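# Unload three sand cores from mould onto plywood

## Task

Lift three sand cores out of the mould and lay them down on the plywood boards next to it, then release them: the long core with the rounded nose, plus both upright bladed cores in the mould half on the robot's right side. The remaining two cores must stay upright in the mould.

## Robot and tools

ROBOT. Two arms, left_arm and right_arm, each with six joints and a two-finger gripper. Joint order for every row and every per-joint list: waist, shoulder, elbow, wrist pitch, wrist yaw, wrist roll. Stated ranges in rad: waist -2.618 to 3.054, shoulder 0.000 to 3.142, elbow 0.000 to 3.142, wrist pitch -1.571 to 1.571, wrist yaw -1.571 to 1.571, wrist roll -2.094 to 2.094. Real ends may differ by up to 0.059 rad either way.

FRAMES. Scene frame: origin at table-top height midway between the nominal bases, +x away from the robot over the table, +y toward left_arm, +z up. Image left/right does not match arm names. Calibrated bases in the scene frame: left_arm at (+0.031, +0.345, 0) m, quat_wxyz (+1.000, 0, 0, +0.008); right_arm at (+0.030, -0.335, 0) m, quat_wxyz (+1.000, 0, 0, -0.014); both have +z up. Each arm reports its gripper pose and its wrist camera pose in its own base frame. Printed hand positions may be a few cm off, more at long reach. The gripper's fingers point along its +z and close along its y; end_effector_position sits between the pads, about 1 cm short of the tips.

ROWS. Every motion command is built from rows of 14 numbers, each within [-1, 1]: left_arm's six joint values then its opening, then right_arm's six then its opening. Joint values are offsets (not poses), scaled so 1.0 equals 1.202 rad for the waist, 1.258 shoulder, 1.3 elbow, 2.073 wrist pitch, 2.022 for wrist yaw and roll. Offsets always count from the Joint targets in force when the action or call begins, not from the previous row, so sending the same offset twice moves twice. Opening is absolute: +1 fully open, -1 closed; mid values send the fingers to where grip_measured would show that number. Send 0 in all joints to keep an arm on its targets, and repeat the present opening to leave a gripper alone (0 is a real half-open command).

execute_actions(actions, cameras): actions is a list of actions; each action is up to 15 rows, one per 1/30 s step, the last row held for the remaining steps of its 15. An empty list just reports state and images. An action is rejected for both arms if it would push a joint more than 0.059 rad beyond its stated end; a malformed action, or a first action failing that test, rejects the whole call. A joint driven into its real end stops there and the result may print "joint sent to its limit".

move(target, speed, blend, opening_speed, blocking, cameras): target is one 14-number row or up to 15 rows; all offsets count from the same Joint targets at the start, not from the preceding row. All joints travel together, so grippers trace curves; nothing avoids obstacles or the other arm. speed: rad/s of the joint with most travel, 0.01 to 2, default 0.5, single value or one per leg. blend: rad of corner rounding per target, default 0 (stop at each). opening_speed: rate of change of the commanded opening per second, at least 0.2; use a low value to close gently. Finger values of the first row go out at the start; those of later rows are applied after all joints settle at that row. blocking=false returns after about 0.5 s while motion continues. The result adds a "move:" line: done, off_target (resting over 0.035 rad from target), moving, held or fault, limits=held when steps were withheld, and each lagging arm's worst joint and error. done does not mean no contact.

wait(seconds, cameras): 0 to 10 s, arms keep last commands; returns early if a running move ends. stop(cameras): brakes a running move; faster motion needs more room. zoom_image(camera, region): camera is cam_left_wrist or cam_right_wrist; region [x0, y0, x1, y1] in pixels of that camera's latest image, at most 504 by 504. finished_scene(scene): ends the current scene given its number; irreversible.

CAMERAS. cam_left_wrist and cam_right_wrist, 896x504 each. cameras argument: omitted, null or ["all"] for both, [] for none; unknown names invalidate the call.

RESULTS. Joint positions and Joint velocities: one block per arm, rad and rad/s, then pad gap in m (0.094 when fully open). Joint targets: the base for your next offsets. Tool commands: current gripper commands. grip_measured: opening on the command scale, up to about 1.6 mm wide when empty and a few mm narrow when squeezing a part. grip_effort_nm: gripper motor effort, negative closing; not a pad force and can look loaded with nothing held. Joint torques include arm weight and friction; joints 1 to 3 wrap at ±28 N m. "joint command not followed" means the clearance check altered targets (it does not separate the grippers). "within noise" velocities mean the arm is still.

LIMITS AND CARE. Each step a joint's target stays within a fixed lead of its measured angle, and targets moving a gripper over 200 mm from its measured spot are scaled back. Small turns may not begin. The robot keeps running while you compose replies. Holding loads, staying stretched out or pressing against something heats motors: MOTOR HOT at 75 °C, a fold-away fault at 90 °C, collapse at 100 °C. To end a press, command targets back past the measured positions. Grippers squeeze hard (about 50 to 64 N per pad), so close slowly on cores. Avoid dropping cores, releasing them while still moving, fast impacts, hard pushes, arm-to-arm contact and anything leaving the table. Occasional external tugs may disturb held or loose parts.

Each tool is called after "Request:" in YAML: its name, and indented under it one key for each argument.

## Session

Request:
execute_actions:
  actions: []

Scene clock: 0.00 s.
left_arm: end_effector_position=(+0.3919, -0.2703, +0.3417) grip_measured=+1.000 grip_effort_nm=n/a end_effector_quat_wxyz=(+0.564, +0.433, +0.543, -0.447) | right_arm: end_effector_position=(+0.3255, +0.0985, +0.1807) grip_measured=+1.000 grip_effort_nm=n/a end_effector_quat_wxyz=(+0.100, -0.217, +0.970, -0.037)
Joint positions: left_arm=[-0.271 1.676 1.232 0.519 1.072 -0.062 0.094] | right_arm=[0.342 1.662 1.591 -1.308 0.097 -0.107 0.094]
Joint velocities: within noise
Joint torques (N m): no reading
Heat: left arm: 31 °C; right arm: 31 °C.
Joint targets: left_arm=[-0.271 1.667 1.240 0.516 1.072 -0.062] | right_arm=[0.342 1.652 1.601 -1.306 0.099 -0.106]
Tool commands: left_gripper/opening=+1.0 right_gripper/opening=+1.0

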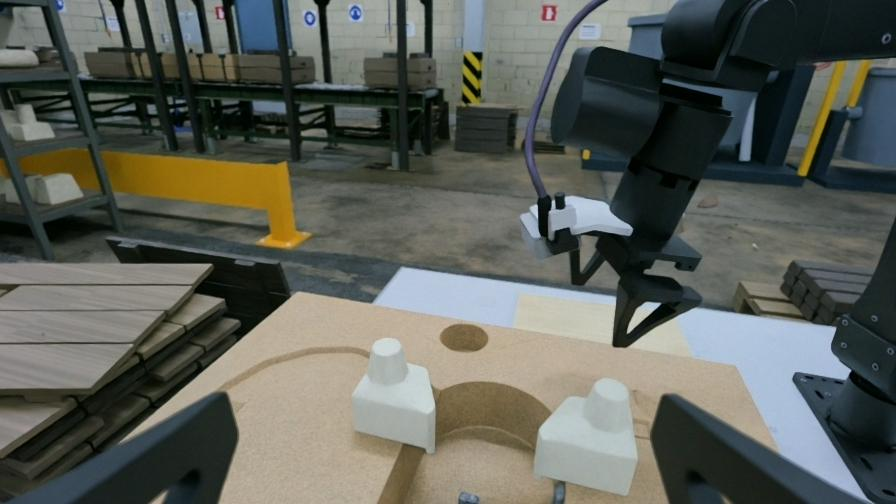

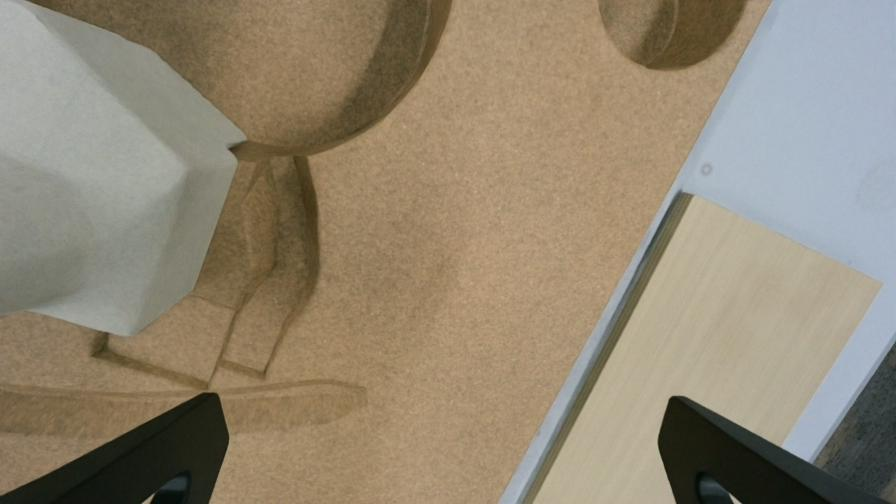

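Request:
move:
  target:
    - [-0.05,-0.186,0.1,-0.25,-0.26,0.015,1, 0,-0.2,0,0.1,-0.02,0.02,1]
    - [-0.149,-0.371,0.2,-0.683,-0.53,0.031,1, -0.035,-0.359,-0.078,0.196,-0.049,0.052,1]
  speed: 1.0
  blend: 0.1

Scene clock: 6.97 s.
left_arm: end_effector_position=(+0.3158, -0.1504, +0.3416) grip_measured=+1.000 grip_effort_nm=0.032 end_effector_quat_wxyz=(+0.442, +0.195, +0.869, -0.105) | right_arm: end_effector_position=(+0.3304, +0.1047, +0.3496) grip_measured=+1.000 grip_effort_nm=0.032 end_effector_quat_wxyz=(+0.451, -0.138, +0.879, +0.065)
Joint positions: left_arm=[-0.443 1.214 1.477 -0.891 0.009 -0.006 0.094] | right_arm=[0.308 1.215 1.51 -0.919 0.007 -0.007 0.094]
Joint velocities: within noise
Joint torques (N m): left_arm=[-0.49 -3.93 7.06 1.89 -0.07 0.01] | right_arm=[-0.65 -4.01 4.66 1.56 -0.09 0.05]
Heat: left arm: 32 °C; right arm: 32 °C.
Joint targets: left_arm=[-0.450 1.200 1.500 -0.900 0.000 0.001] | right_arm=[0.300 1.200 1.499 -0.899 0.000 -0.001]
move: done

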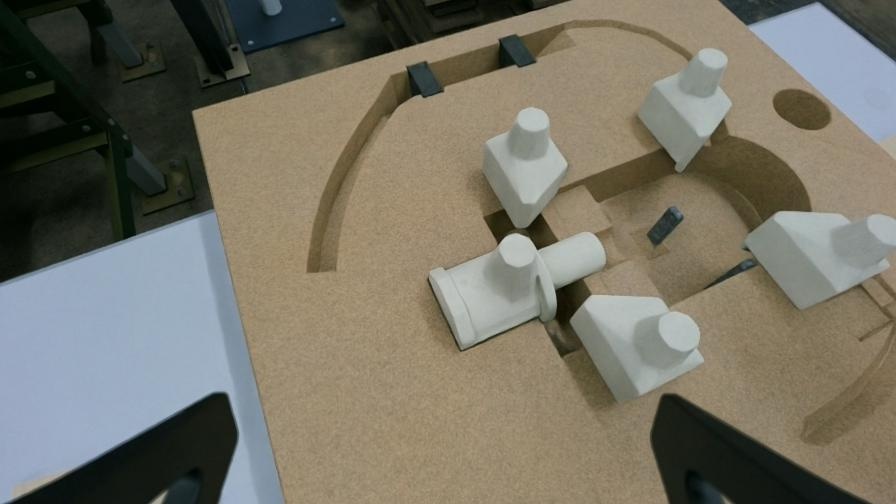

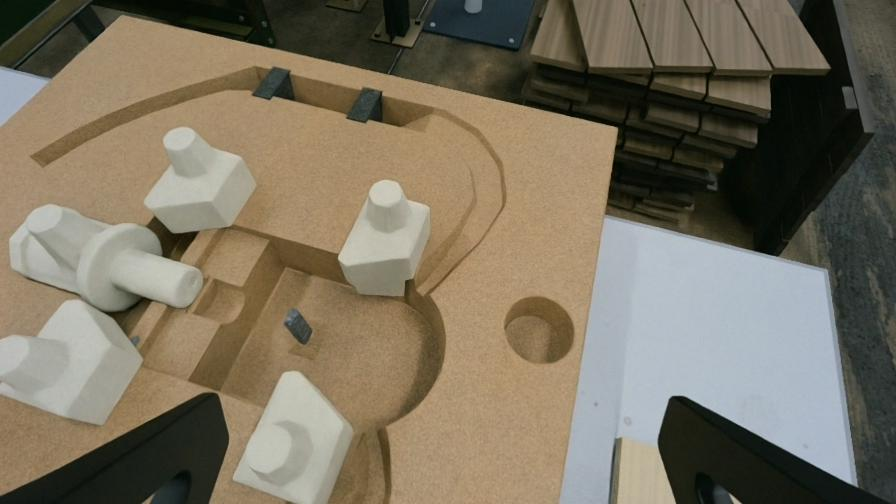

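Request:
move:
  target: [0.071,0.7,0.569,-0.162,0.247,0.373,1, 0.212,0.388,0.228,-0.197,0,0,1]
  speed: 0.8

Scene clock: 48.30 s.
left_arm: end_effector_position=(+0.4254, -0.2527, +0.2434) grip_measured=+1.000 grip_effort_nm=0.022 end_effector_quat_wxyz=(+0.275, +0.549, +0.768, -0.182) | right_arm: end_effector_position=(+0.3202, +0.1973, +0.2272) grip_measured=+1.000 grip_effort_nm=0.027 end_effector_quat_wxyz=(+0.171, -0.271, +0.946, +0.046)
Joint positions: left_arm=[-0.371 2.072 2.216 -1.224 0.479 0.748 0.094] | right_arm=[0.551 1.685 1.765 -1.294 0.004 -0.007 0.094]
Joint velocities: within noise
Joint torques (N m): left_arm=[0.5 -9.22 6.89 1.22 0.53 0.03] | right_arm=[0.32 -6.32 7.77 0.55 -0.04 0.03]
Heat: left arm: 36 °C; right arm: 35 °C.
Joint targets: left_arm=[-0.365 2.080 2.240 -1.236 0.500 0.755] | right_arm=[0.555 1.688 1.795 -1.308 0.000 -0.001]
move: done

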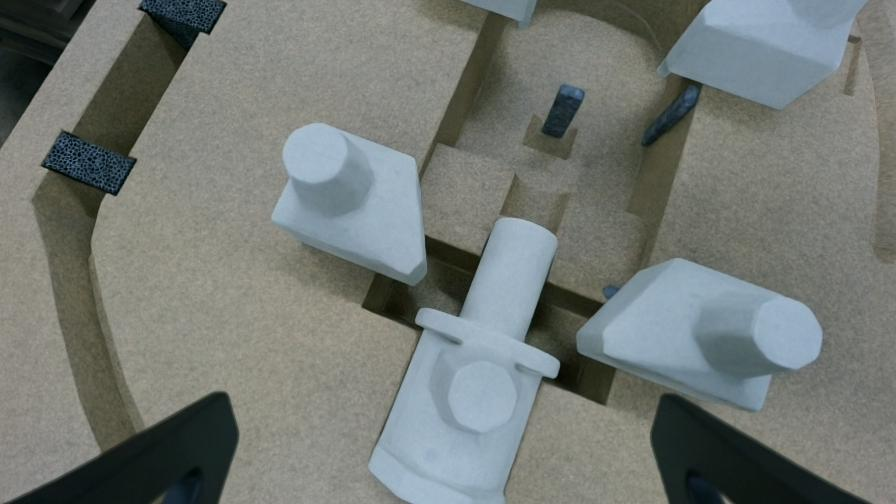

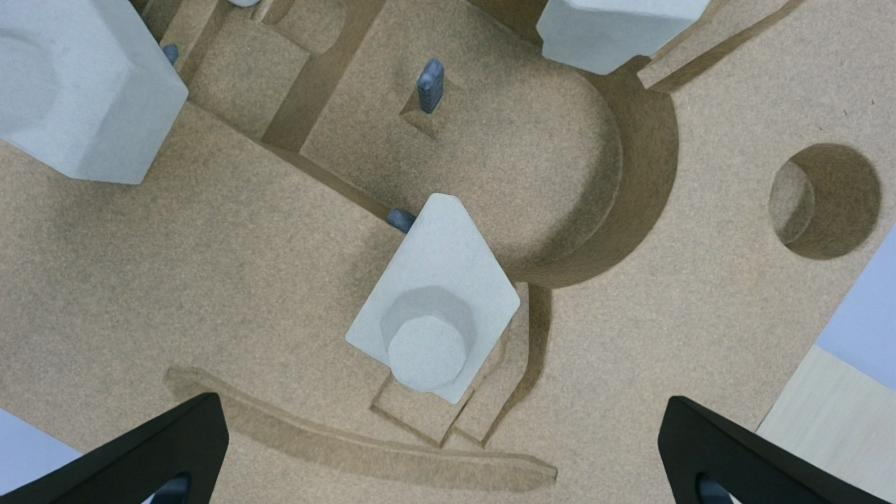

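Request:
move:
  target:
    - [-0.037,-0.027,-0.116,0.058,0,0,1, 0.011,0.01,-0.04,0.02,0,0,1]
    - [-0.037,-0.091,-0.386,0.194,0,0,1, 0.011,-0.006,-0.2,0.12,0,0,1]
  speed: 0.35
  blend: 0.03

Scene clock: 62.73 s.
left_arm: end_effector_position=(+0.4150, -0.2671, +0.1473) grip_measured=+1.000 grip_effort_nm=0.022 end_effector_quat_wxyz=(+0.260, +0.562, +0.762, -0.190) | right_arm: end_effector_position=(+0.3277, +0.2059, +0.1727) grip_measured=+1.000 grip_effort_nm=0.032 end_effector_quat_wxyz=(+0.169, -0.275, +0.945, +0.046)
Joint positions: left_arm=[-0.406 2.011 1.747 -0.842 0.482 0.749 0.094] | right_arm=[0.56 1.686 1.545 -1.077 0.004 -0.007 0.094]
Joint velocities: within noise
Joint torques (N m): left_arm=[-0.14 -13.09 4.53 1.35 0.49 0.01] | right_arm=[0.7 -7.17 4.9 0.85 -0.04 0.03]
Heat: left arm: 38 °C; right arm: 34 °C.
Joint targets: left_arm=[-0.409 1.966 1.738 -0.834 0.499 0.755] | right_arm=[0.568 1.681 1.536 -1.059 0.000 -0.001]
move: off_target (left_arm); left_arm: the shoulder is farthest, 0.045 rad from its target

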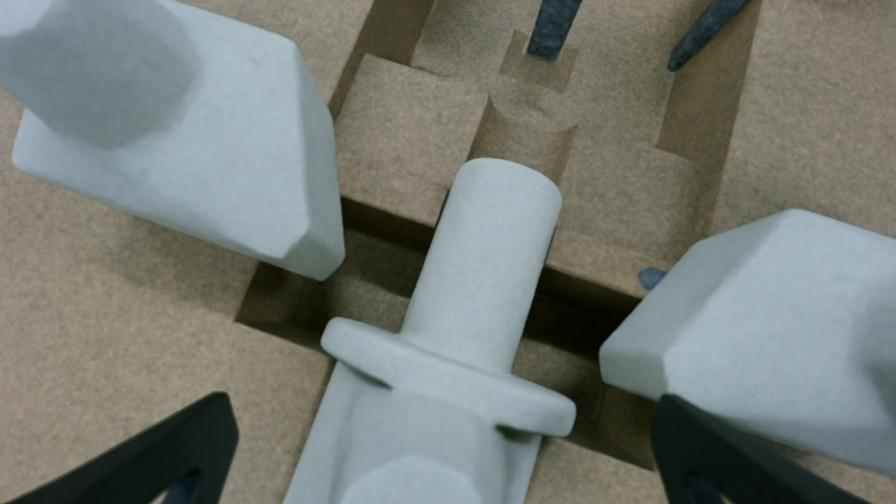

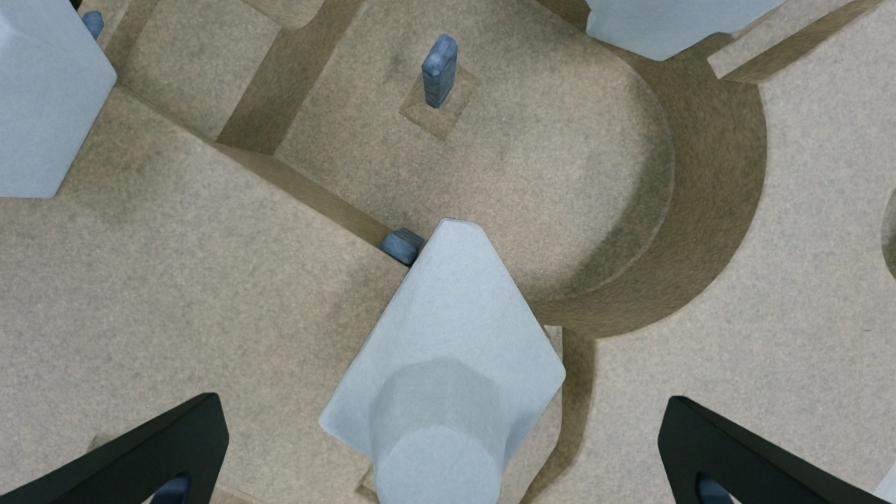

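Request:
move:
  target: [0,0,0,0,0,0,-1, 0,0,0,0,0,0,-1]
  opening_speed: 0.8

Request:
move:
  target:
    - [0,0.021,0.157,-0.073,0,0,-1, 0,0.012,0.15,-0.078,0,0,-1]
    - [0,0.064,0.434,-0.205,0,0,-1, 0,0.057,0.334,-0.162,0,0,-1]
  speed: 0.35
  blend: 0.05

Scene clock: 72.40 s.
left_arm: end_effector_position=(+0.4176, -0.2676, +0.1483) grip_measured=-0.253 grip_effort_nm=-1.004 end_effector_quat_wxyz=(+0.265, +0.562, +0.760, -0.187) | right_arm: end_effector_position=(+0.3272, +0.2073, +0.1729) grip_measured=-0.511 grip_effort_nm=-1.004 end_effector_quat_wxyz=(+0.170, -0.276, +0.945, +0.048)
Joint positions: left_arm=[-0.406 2.011 1.747 -0.83 0.478 0.75 0.035] | right_arm=[0.563 1.686 1.545 -1.076 0.001 -0.006 0.023]
Joint velocities: within noise
Joint torques (N m): left_arm=[-0.2 -13.15 4.56 1.26 0.53 -0.01] | right_arm=[0.51 -7.16 4.93 0.83 -0.02 0.02]
Heat: left arm: 42 °C; right arm: 36 °C.
Joint targets: left_arm=[-0.409 1.966 1.738 -0.834 0.499 0.755] | right_arm=[0.568 1.681 1.536 -1.059 0.000 -0.001]
move: off_target (left_arm); left_arm: the shoulder is farthest, 0.045 rad from its target

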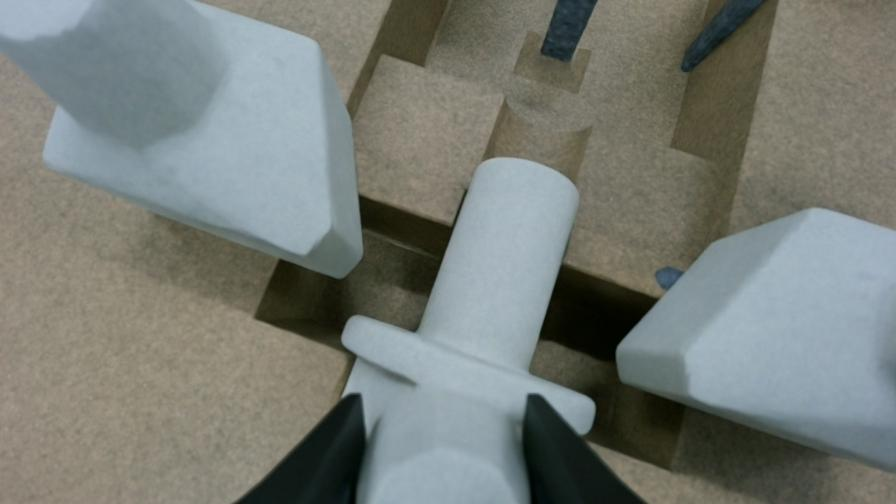

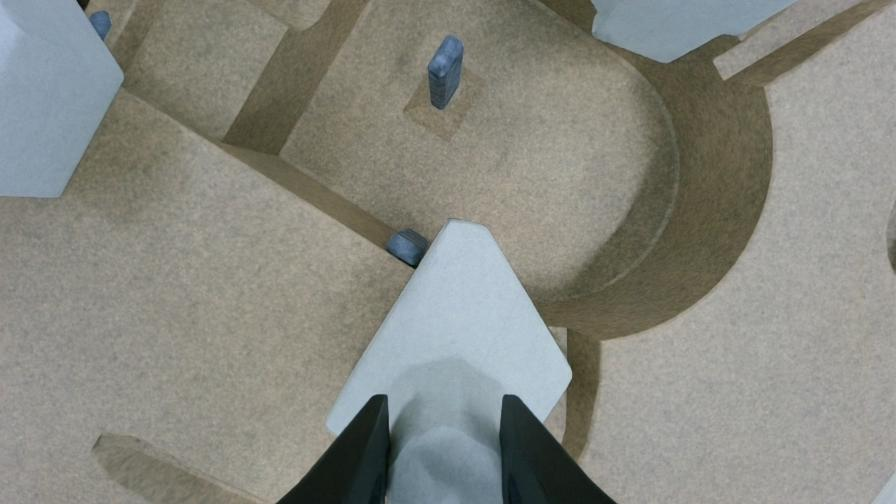

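Scene clock: 74.67 s.
left_arm: end_effector_position=(+0.4052, -0.2584, +0.2558) grip_measured=-0.253 grip_effort_nm=-0.999 end_effector_quat_wxyz=(+0.262, +0.564, +0.763, -0.176) | right_arm: end_effector_position=(+0.3206, +0.2031, +0.2432) grip_measured=-0.513 grip_effort_nm=-1.004 end_effector_quat_wxyz=(+0.157, -0.277, +0.947, +0.044)
Joint positions: left_arm=[-0.406 2.051 2.255 -1.303 0.455 0.757 0.035] | right_arm=[0.563 1.754 1.923 -1.412 0.001 -0.006 0.023]
Joint velocities: within noise
Joint torques (N m): left_arm=[-0.21 -9.88 8.81 1.78 0.79 -0.07] | right_arm=[0.53 -7.02 8.87 0.78 -0.02 0.02]
Heat: left arm: 42 °C; right arm: 35 °C.
Joint targets: left_arm=[-0.409 2.047 2.302 -1.259 0.499 0.755] | right_arm=[0.568 1.753 1.970 -1.395 0.000 -0.001]
move: off_target (left_arm, right_arm); left_arm: the elbow is farthest, 0.047 rad from its target; right_arm: the elbow is farthest, 0.047 rad from its target

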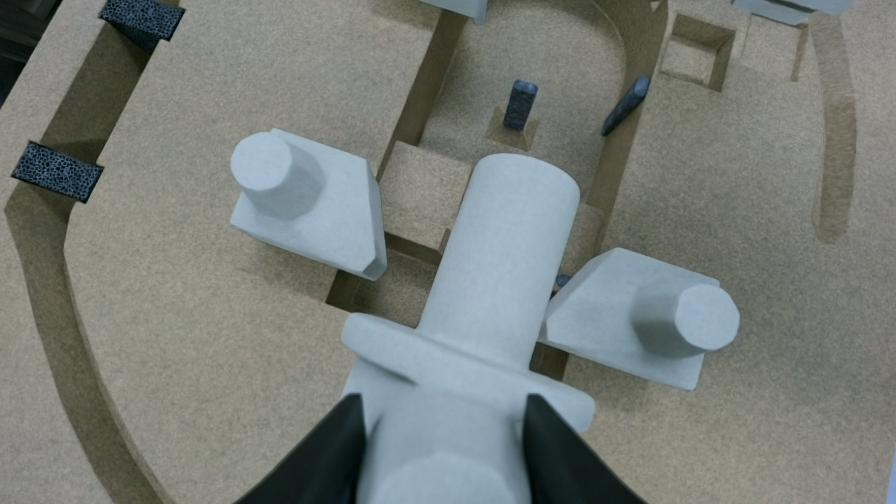

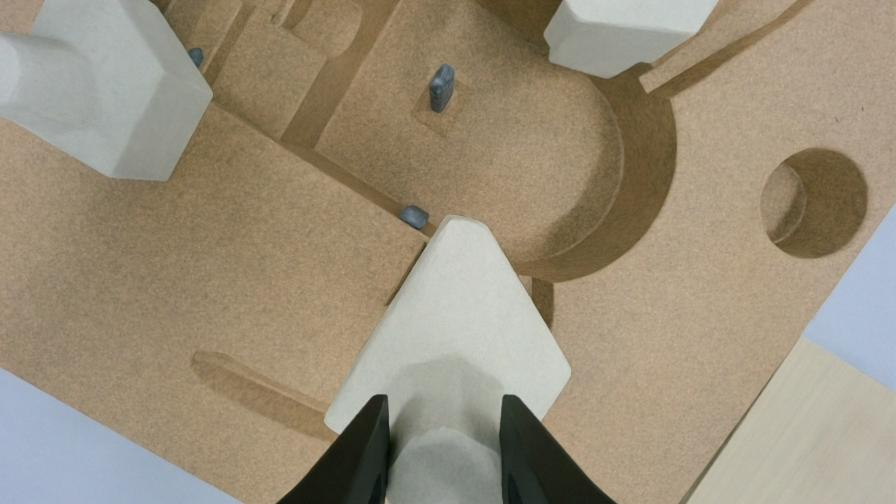

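Request:
move:
  target:
    - [0.3,-0.23,-0.28,0.035,0,0,-1, -0.556,-0.141,-0.152,-0.008,0,0,-1]
    - [0.507,-0.419,-0.509,0.07,0,0,-1, -0.83,-0.149,-0.371,0.004,0,0,-1]
  speed: 0.7
  blend: 0.08

Scene clock: 92.60 s.
left_arm: end_effector_position=(+0.3711, -0.0017, +0.2490) grip_measured=-0.253 grip_effort_nm=-1.009 end_effector_quat_wxyz=(+0.294, +0.309, +0.900, -0.089) | right_arm: end_effector_position=(+0.2650, -0.1211, +0.1634) grip_measured=-0.514 grip_effort_nm=-1.004 end_effector_quat_wxyz=(+0.022, +0.211, +0.977, -0.006)
Joint positions: left_arm=[0.2 1.573 1.631 -1.173 0.443 0.757 0.035] | right_arm=[-0.43 1.607 1.483 -1.4 0.003 -0.006 0.023]
Joint velocities: within noise
Joint torques (N m): left_arm=[0.09 -9.99 5.75 1.92 0.93 -0.08] | right_arm=[0.18 -9.13 5.5 0.32 -0.04 0.02]
Heat: left arm: 39 °C; right arm: 35 °C.
Joint targets: left_arm=[0.200 1.520 1.640 -1.113 0.499 0.755] | right_arm=[-0.429 1.565 1.488 -1.386 0.000 -0.001]
move: off_target (left_arm, right_arm); left_arm: the wrist pitch is farthest, 0.059 rad from its target; right_arm: the shoulder is farthest, 0.041 rad from its target

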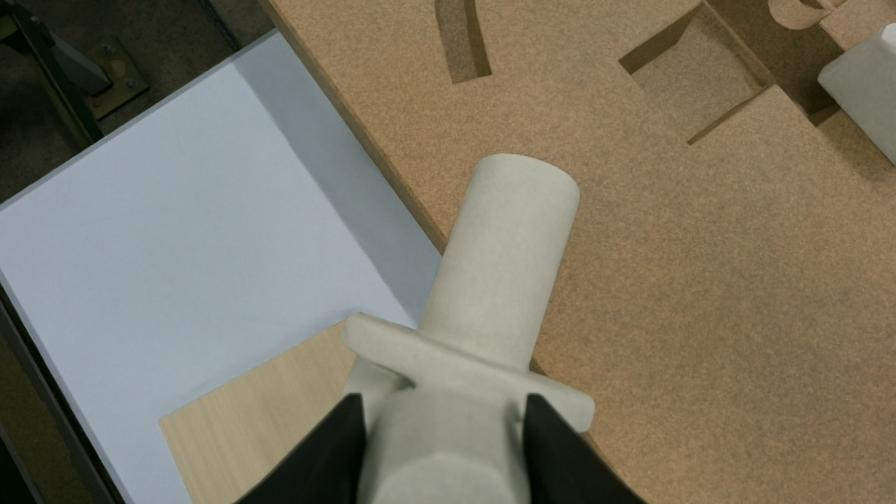

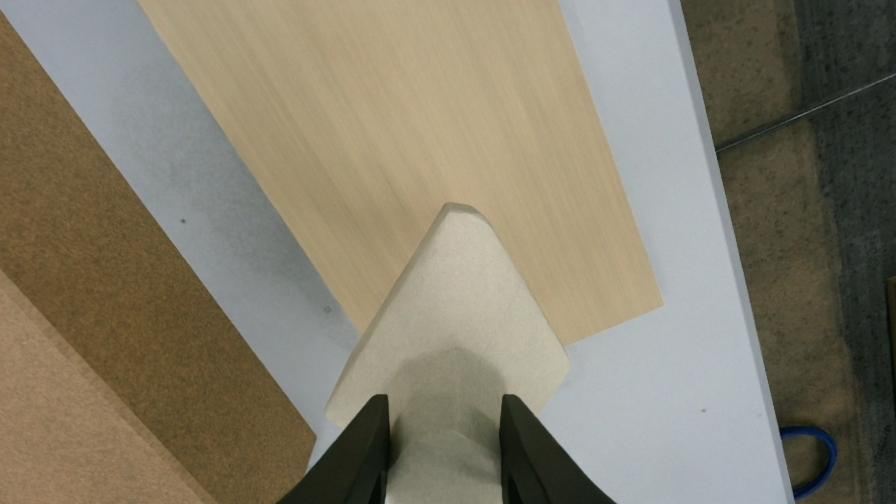

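Request:
move:
  target:
    - [0.208,-0.037,-0.112,0.041,0,0,-1, -0.059,0.002,-0.06,0.03,0,0,-1]
    - [0.374,-0.05,-0.462,0.252,0,0,-1, -0.059,0.004,-0.122,0.061,0,0,-1]
  speed: 0.5
  blend: 0.06

Scene clock: 119.13 s.
left_arm: end_effector_position=(+0.3240, +0.1475, +0.1141) grip_measured=-0.254 grip_effort_nm=-1.004 end_effector_quat_wxyz=(+0.304, +0.102, +0.947, -0.029) | right_arm: end_effector_position=(+0.2535, -0.1359, +0.1290) grip_measured=-0.514 grip_effort_nm=-1.004 end_effector_quat_wxyz=(+0.015, +0.242, +0.970, -0.005)
Joint positions: left_arm=[0.645 1.51 1.031 -0.65 0.451 0.756 0.035] | right_arm=[-0.495 1.6 1.339 -1.278 0.002 -0.006 0.023]
Joint velocities: within noise
Joint torques (N m): left_arm=[0.44 -9.4 5.72 1.87 0.83 -0.08] | right_arm=[-0.53 -8.05 4.42 0.32 -0.02 0.02]
Heat: left arm: 41 °C; right arm: 40 °C.
Joint targets: left_arm=[0.650 1.457 1.040 -0.591 0.499 0.755] | right_arm=[-0.501 1.570 1.329 -1.260 0.000 -0.001]
move: off_target (left_arm); left_arm: the wrist pitch is farthest, 0.059 rad from its target

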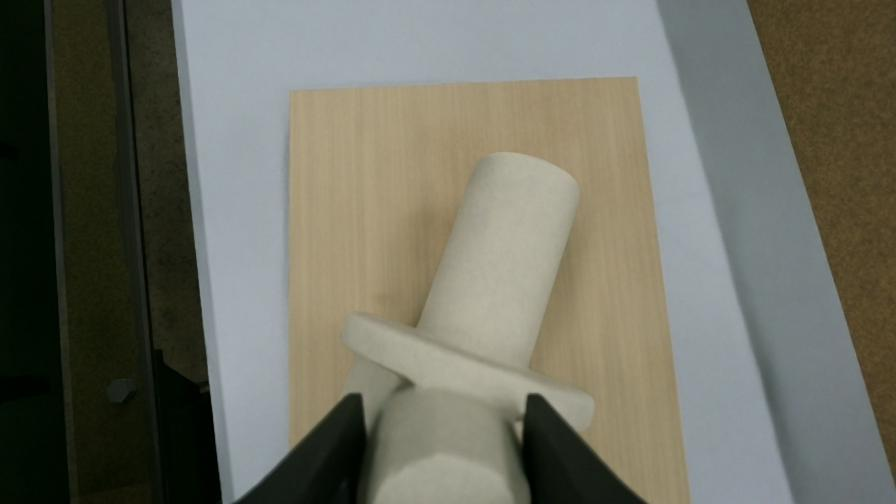

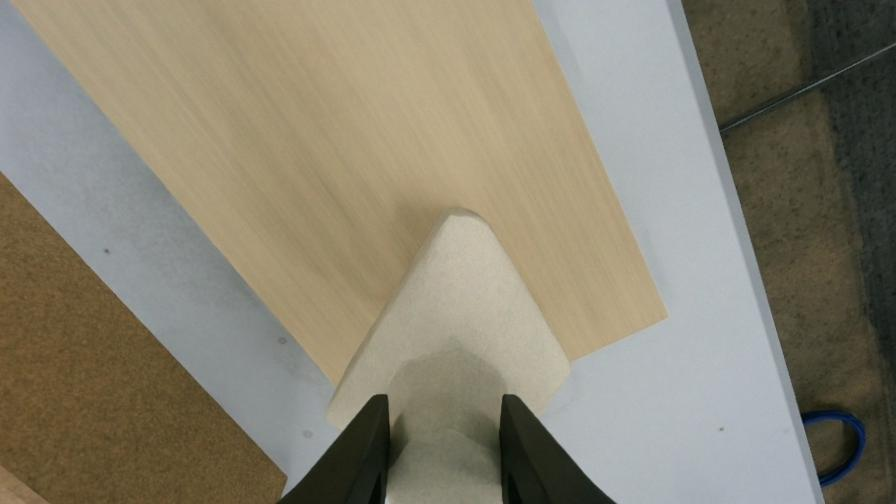

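Request:
move:
  target:
    - [0,0,0,0,0,0,-1, 0,0.016,-0.021,0.0135,0,0,-1]
    - [0,0,-0.01,0.008,0,0,-1, 0,0.095,0.008,0.044,0,0,-1]
    - [0,0,-0.023,0.018,0,0,-1, 0,0.183,0.032,0.082,0,0,-1]
    - [0,0,-0.023,0.018,0,0,-1, 0,0.243,0.035,0.116,0,0,-1]
  speed: 0.2
  blend: 0.02

Scene clock: 127.53 s.
left_arm: end_effector_position=(+0.3252, +0.1471, +0.1119) grip_measured=-0.254 grip_effort_nm=-0.999 end_effector_quat_wxyz=(+0.312, +0.105, +0.944, -0.026) | right_arm: end_effector_position=(+0.3116, -0.1655, +0.0609) grip_measured=-0.993 grip_effort_nm=-0.359 end_effector_quat_wxyz=(+0.023, +0.242, +0.970, -0.002)
Joint positions: left_arm=[0.645 1.503 1.007 -0.614 0.458 0.756 0.035] | right_arm=[-0.495 1.868 1.379 -1.037 -0.007 -0.005 0]
Joint velocities: within noise
Joint torques (N m): left_arm=[0.46 -8.9 5.19 1.96 0.75 -0.1] | right_arm=[-0.53 -7.09 4.71 0.34 0.05 0]
Heat: left arm: 41 °C; right arm: 38 °C.
Joint targets: left_arm=[0.650 1.457 1.010 -0.554 0.500 0.755] | right_arm=[-0.501 1.876 1.374 -1.019 0.000 -0.001]
move: off_target (left_arm); blend cut to 0.014 rad at target 1; left_arm: the wrist pitch is farthest, 0.061 rad from its target

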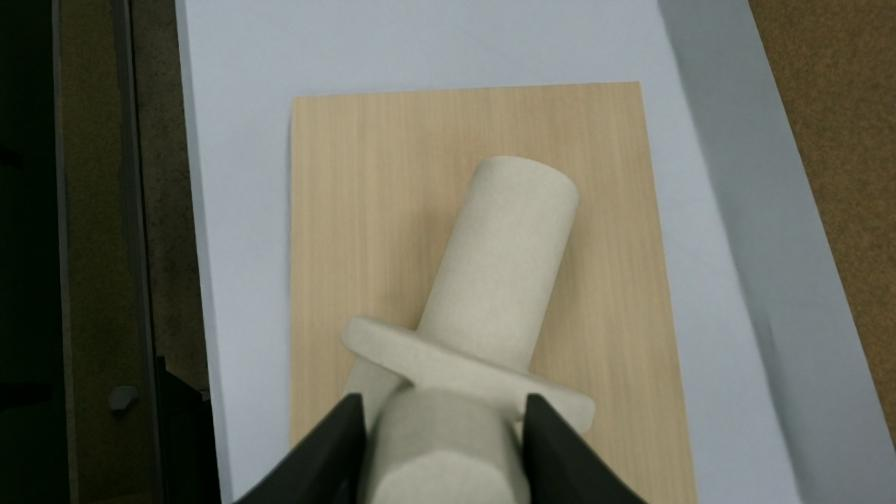

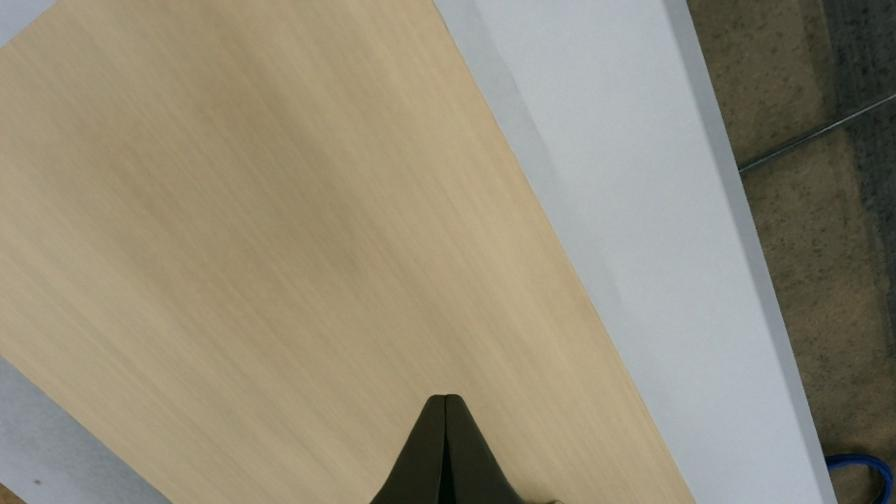

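Request:
move:
  target: [0,0,-0.015,0.01,0,0,-1, 0,-0.139,0.153,-0.194,0,0,-1]
  speed: 0.4

Scene clock: 133.90 s.
left_arm: end_effector_position=(+0.3265, +0.1465, +0.1122) grip_measured=-0.254 grip_effort_nm=-0.989 end_effector_quat_wxyz=(+0.320, +0.107, +0.941, -0.023) | right_arm: end_effector_position=(+0.2728, -0.1446, +0.1475) grip_measured=-0.993 grip_effort_nm=-0.359 end_effector_quat_wxyz=(-0.005, +0.243, +0.970, +0.005)
Joint positions: left_arm=[0.645 1.496 0.992 -0.59 0.466 0.756 0.035] | right_arm=[-0.495 1.723 1.548 -1.407 -0.007 -0.005 0]
Joint velocities: within noise
Joint torques (N m): left_arm=[0.43 -8.27 4.92 1.9 0.66 -0.07] | right_arm=[-0.51 -8.38 7.05 -0.02 0.05 0]
Heat: left arm: 40 °C; right arm: 38 °C.
Joint targets: left_arm=[0.650 1.456 0.990 -0.533 0.500 0.755] | right_arm=[-0.501 1.701 1.573 -1.422 0.000 -0.001]
move: off_target (left_arm); left_arm: the wrist pitch is farthest, 0.057 rad from its target

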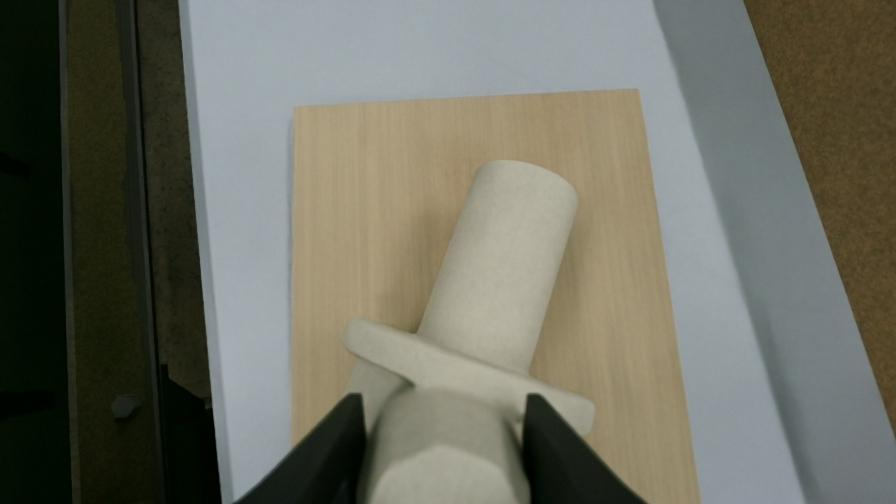

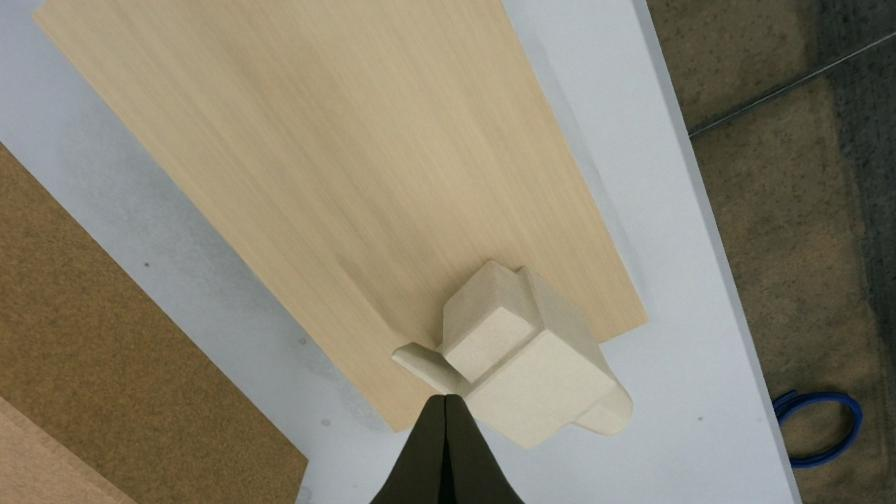

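Request:
move:
  target: [0,0,0,-0.012,0,0,0.9, -0.207,-0.327,-0.131,0.004,0,0,1]
  speed: 0.6
  opening_speed: 0.5

Scene clock: 151.17 s.
left_arm: end_effector_position=(+0.3313, +0.1474, +0.1194) grip_measured=+0.898 grip_effort_nm=0.115 end_effector_quat_wxyz=(+0.336, +0.113, +0.935, -0.017) | right_arm: end_effector_position=(+0.1873, -0.1697, +0.2216) grip_measured=+0.997 grip_effort_nm=0.183 end_effector_quat_wxyz=(+0.129, +0.357, +0.924, -0.048)
Joint positions: left_arm=[0.645 1.485 0.992 -0.565 0.48 0.756 0.089] | right_arm=[-0.743 1.297 1.413 -1.41 -0.004 -0.005 0.094]
Joint velocities: within noise
Joint torques (N m): left_arm=[0.46 -7.35 5.05 1.42 0.53 -0.08] | right_arm=[-0.55 -3.77 4.4 0.53 0.03 0]
Heat: left arm: 37 °C; right arm: 37 °C.
Joint targets: left_arm=[0.650 1.457 0.990 -0.558 0.499 0.755] | right_arm=[-0.750 1.290 1.403 -1.413 0.000 -0.001]
move: done

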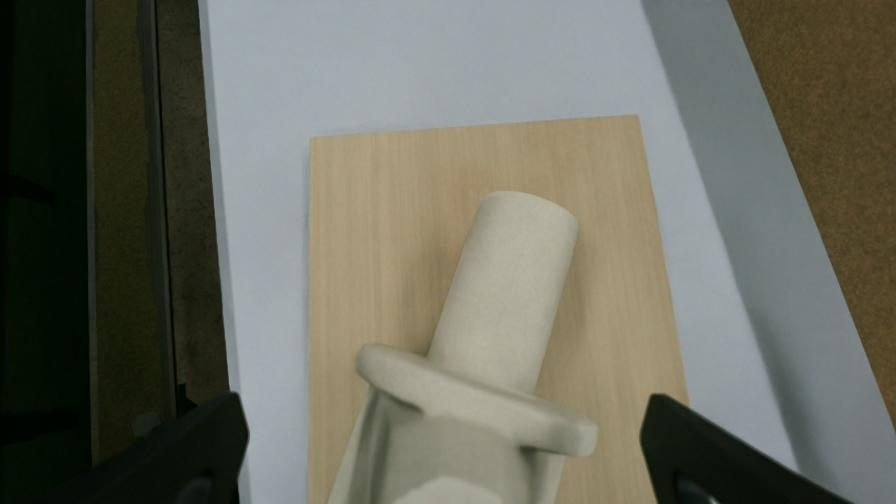

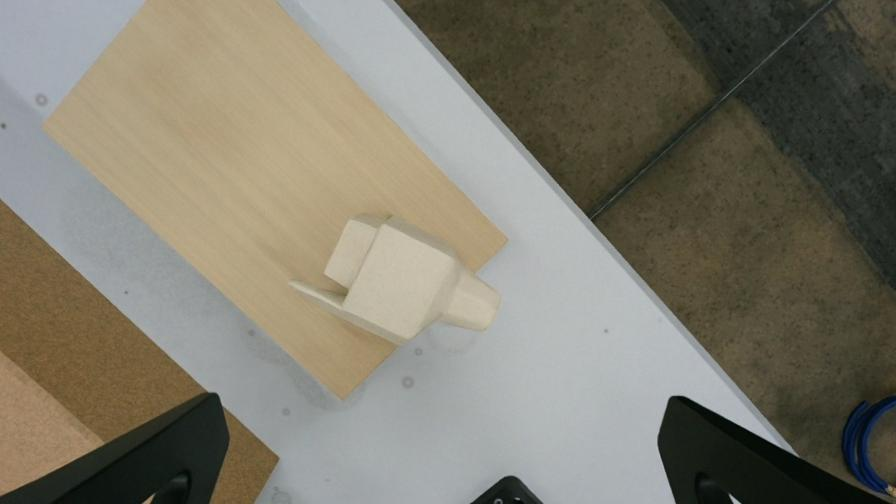

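Request:
move:
  target:
    - [0,-0.04,0.1,-0.08,0,0,1, 0.45,0.25,0.27,0.1,0,0,1]
    - [0,-0.08,0.2,-0.16,0,0,1, 0.947,0.619,0.578,0.226,0,0,1]
  speed: 0.9
  blend: 0.08

Scene clock: 172.93 s.
left_arm: end_effector_position=(+0.3194, +0.1382, +0.2038) grip_measured=+0.998 grip_effort_nm=0.129 end_effector_quat_wxyz=(+0.346, +0.116, +0.931, -0.009) | right_arm: end_effector_position=(+0.4978, +0.2082, +0.2296) grip_measured=+0.997 grip_effort_nm=0.173 end_effector_quat_wxyz=(+0.320, -0.187, +0.926, +0.066)
Joint positions: left_arm=[0.645 1.38 1.227 -0.878 0.481 0.756 0.094] | right_arm=[0.392 2.065 2.123 -0.964 -0.006 -0.004 0.094]
Joint velocities: within noise
Joint torques (N m): left_arm=[0.38 -6.34 7.35 1.29 0.49 -0.06] | right_arm=[-0.13 -9.63 8.25 1.26 0.04 0]
Heat: left arm: 36 °C; right arm: 35 °C.
Joint targets: left_arm=[0.650 1.356 1.250 -0.889 0.500 0.755] | right_arm=[0.389 2.069 2.154 -0.945 0.000 -0.001]
move: done

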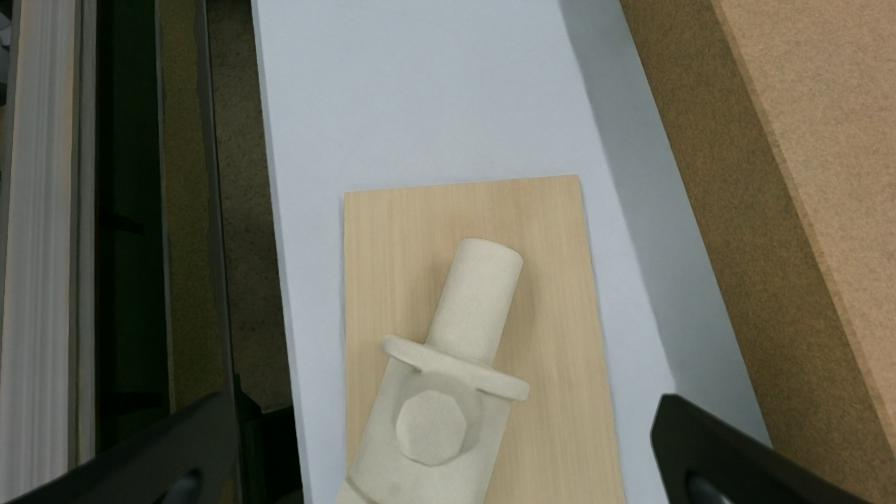

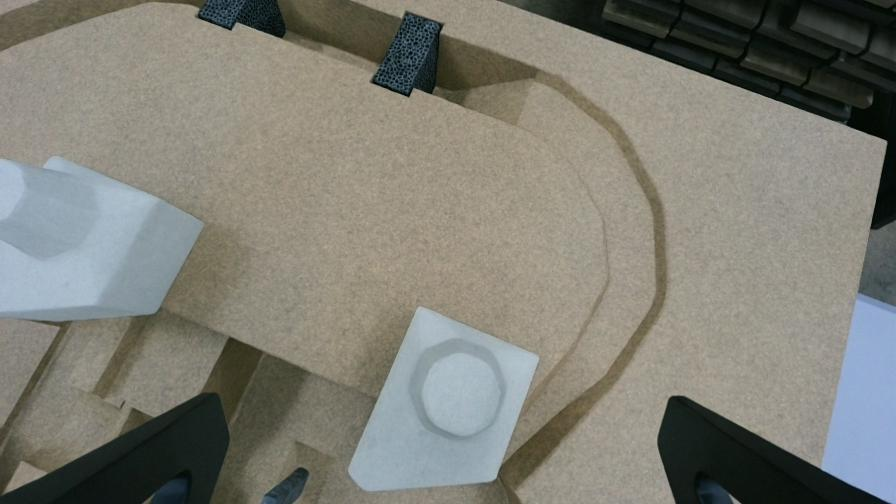

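Request:
move:
  target: [0,0,0,0,0,0,1, -0.005,-0.007,-0.203,0.112,0,0,1]
  speed: 0.35
  cameras: ["cam_right_wrist"]

Scene clock: 179.97 s.
left_arm: end_effector_position=(+0.3192, +0.1381, +0.2037) grip_measured=+0.998 grip_effort_nm=0.115 end_effector_quat_wxyz=(+0.345, +0.115, +0.931, -0.009) | right_arm: end_effector_position=(+0.5087, +0.2127, +0.1751) grip_measured=+0.997 grip_effort_nm=0.173 end_effector_quat_wxyz=(+0.323, -0.187, +0.925, +0.066)
Joint positions: left_arm=[0.645 1.38 1.227 -0.879 0.481 0.756 0.094] | right_arm=[0.392 2.065 1.898 -0.732 -0.006 -0.004 0.094]
Joint velocities: within noise
Joint torques (N m): left_arm=[0.5 -6.28 7.38 1.29 0.49 -0.06] | right_arm=[-0.84 -10.52 5.44 1.26 0.04 0]
Heat: left arm: 36 °C; right arm: 36 °C.
Joint targets: left_arm=[0.650 1.356 1.250 -0.890 0.500 0.755] | right_arm=[0.383 2.060 1.891 -0.713 0.000 -0.001]
move: done
Images, in order (width x height): cam_right_wrist 896x504.

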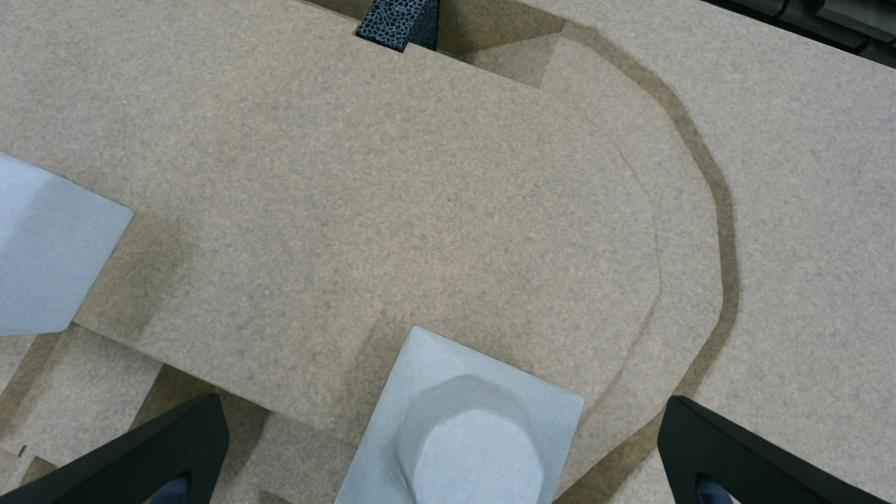

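Request:
move:
  target: [0,0,0,0,0,0,1, -0.007,0,0,0,0,0,1]
  speed: 0.2
  cameras: []

Request:
move:
  target: [0,0,0,0,0,0,1, 0,0,0,0,0,0,-1]
  opening_speed: 0.8
  cameras: ["cam_right_wrist"]

Request:
move:
  target:
    - [0,0,0,0,0,0,1, 0,0.022,0.161,-0.077,0,0,-1]
    - [0,0,0,0,0,0,1, 0,0.029,0.295,-0.159,0,0,-1]
    - [0,0,0,0,0,0,1, 0,-0.291,-0.108,-0.101,0,0,-1]
  speed: 0.45
  blend: 0.05
  cameras: ["cam_right_wrist"]

Scene clock: 188.43 s.
left_arm: end_effector_position=(+0.3192, +0.1381, +0.2037) grip_measured=+0.998 grip_effort_nm=0.120 end_effector_quat_wxyz=(+0.345, +0.115, +0.931, -0.009) | right_arm: end_effector_position=(+0.5111, +0.2075, +0.1752) grip_measured=+0.997 grip_effort_nm=0.178 end_effector_quat_wxyz=(+0.324, -0.182, +0.926, +0.065)
Joint positions: left_arm=[0.645 1.38 1.227 -0.879 0.481 0.756 0.094] | right_arm=[0.382 2.065 1.898 -0.731 -0.006 -0.004 0.094]
Joint velocities: within noise
Joint torques (N m): left_arm=[0.42 -6.34 7.32 1.28 0.51 -0.07] | right_arm=[-0.61 -10.54 5.44 1.27 0.04 0.01]
Heat: left arm: 36 °C; right arm: 38 °C.
Joint targets: left_arm=[0.650 1.356 1.250 -0.890 0.500 0.755] | right_arm=[0.374 2.060 1.891 -0.713 0.000 -0.001]
move: done
No camera images: "cameras" was empty.

Scene clock: 191.13 s.
left_arm: end_effector_position=(+0.3192, +0.1381, +0.2037) grip_measured=+0.998 grip_effort_nm=0.125 end_effector_quat_wxyz=(+0.345, +0.115, +0.931, -0.009) | right_arm: end_effector_position=(+0.5113, +0.2070, +0.1752) grip_measured=-0.445 grip_effort_nm=-1.004 end_effector_quat_wxyz=(+0.324, -0.182, +0.926, +0.064)
Joint positions: left_arm=[0.645 1.38 1.227 -0.879 0.481 0.756 0.094] | right_arm=[0.381 2.065 1.898 -0.731 -0.005 -0.004 0.026]
Joint velocities: within noise
Joint torques (N m): left_arm=[0.43 -6.3 7.36 1.28 0.5 -0.07] | right_arm=[-0.59 -10.54 5.42 1.26 0.03 0]
Heat: left arm: 36 °C; right arm: 38 °C.
Joint targets: left_arm=[0.650 1.356 1.250 -0.890 0.500 0.755] | right_arm=[0.374 2.060 1.891 -0.713 0.000 -0.001]
move: done
Images, in order (width x height): cam_right_wrist 896x504.

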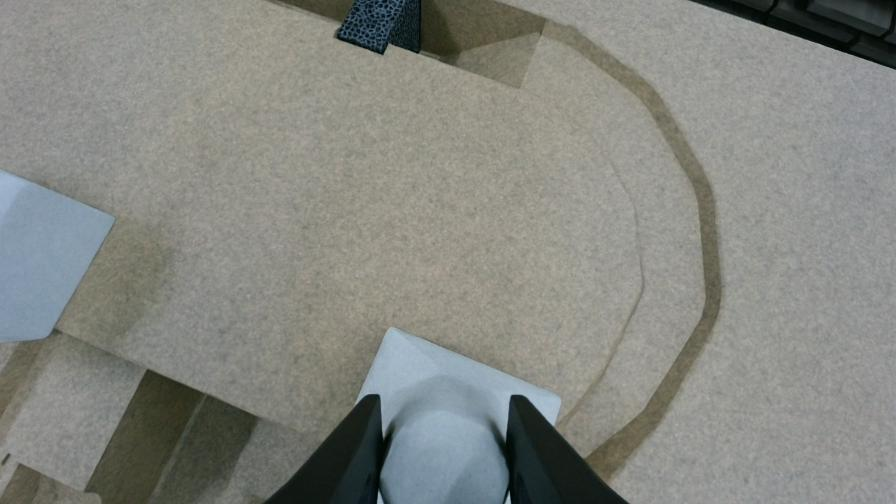

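Scene clock: 193.77 s.
left_arm: end_effector_position=(+0.3192, +0.1381, +0.2037) grip_measured=+0.998 grip_effort_nm=0.125 end_effector_quat_wxyz=(+0.345, +0.115, +0.931, -0.009) | right_arm: end_effector_position=(+0.4165, +0.1689, +0.2361) grip_measured=-0.445 grip_effort_nm=-1.009 end_effector_quat_wxyz=(+0.290, -0.184, +0.937, +0.058)
Joint positions: left_arm=[0.645 1.38 1.227 -0.879 0.481 0.756 0.094] | right_arm=[0.381 1.741 1.75 -0.98 -0.005 -0.004 0.026]
Joint velocities: within noise
Joint torques (N m): left_arm=[0.42 -6.38 7.39 1.29 0.51 -0.07] | right_arm=[-0.57 -11.29 5.74 1.54 0.03 0]
Heat: left arm: 36 °C; right arm: 39 °C.
Joint targets: left_arm=[0.650 1.356 1.250 -0.890 0.500 0.755] | right_arm=[0.374 1.693 1.750 -0.922 0.000 -0.001]
move: off_target (right_arm); right_arm: the wrist pitch is farthest, 0.057 rad from its target
Images, in order (width x height): cam_right_wrist 896x504.

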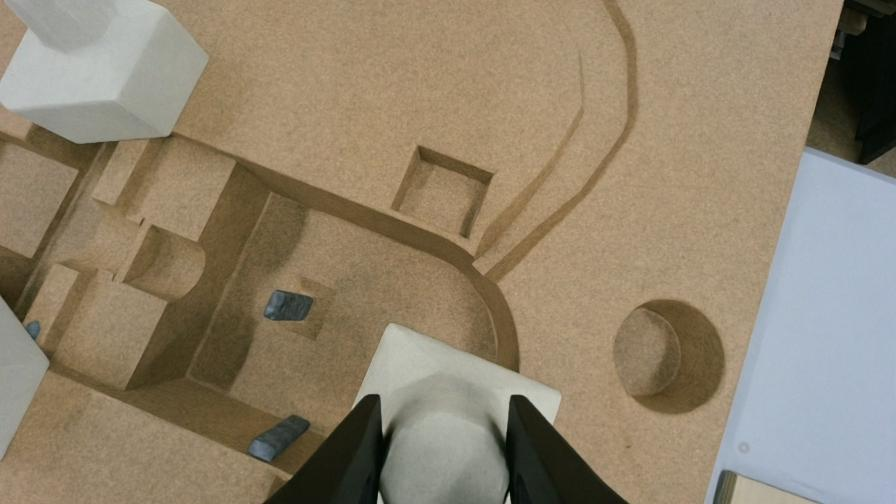

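Request:
move:
  target:
    - [0,0,0,0,0,0,1, 0,-0.10,-0.008,-0.052,0,0,-1]
    - [0,0,0,0,0,0,1, -0.311,-0.102,0.038,-0.18,0,0,-1]
    - [0,0,0,0,0,0,1, -0.611,-0.034,-0.135,-0.18,0,0,-1]
  speed: 0.6
  blend: 0.05
  cameras: ["cam_right_wrist"]

Scene clock: 205.57 s.
left_arm: end_effector_position=(+0.3192, +0.1381, +0.2037) grip_measured=+0.998 grip_effort_nm=0.125 end_effector_quat_wxyz=(+0.345, +0.115, +0.931, -0.009) | right_arm: end_effector_position=(+0.3164, -0.1202, +0.1757) grip_measured=-0.445 grip_effort_nm=-1.009 end_effector_quat_wxyz=(+0.091, +0.178, +0.980, -0.020)
Joint positions: left_arm=[0.645 1.38 1.227 -0.879 0.481 0.756 0.094] | right_arm=[-0.363 1.659 1.571 -1.296 0.006 -0.004 0.026]
Joint velocities: within noise
Joint torques (N m): left_arm=[0.47 -6.32 7.34 1.28 0.52 -0.07] | right_arm=[0.2 -6.89 5.67 0.41 -0.07 -0.01]
Heat: left arm: 36 °C; right arm: 43 °C.
Joint targets: left_arm=[0.650 1.356 1.250 -0.890 0.500 0.755] | right_arm=[-0.360 1.651 1.574 -1.295 0.000 -0.001]
move: done
Images, in order (width x height): cam_right_wrist 896x504.

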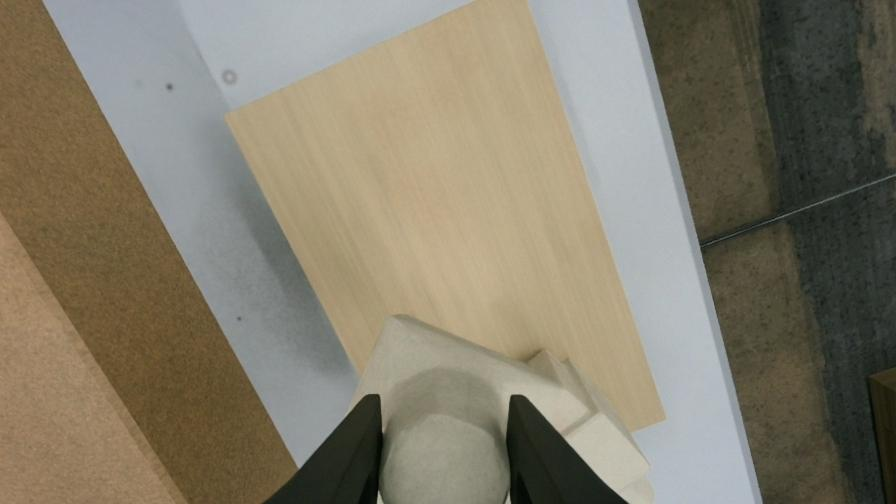

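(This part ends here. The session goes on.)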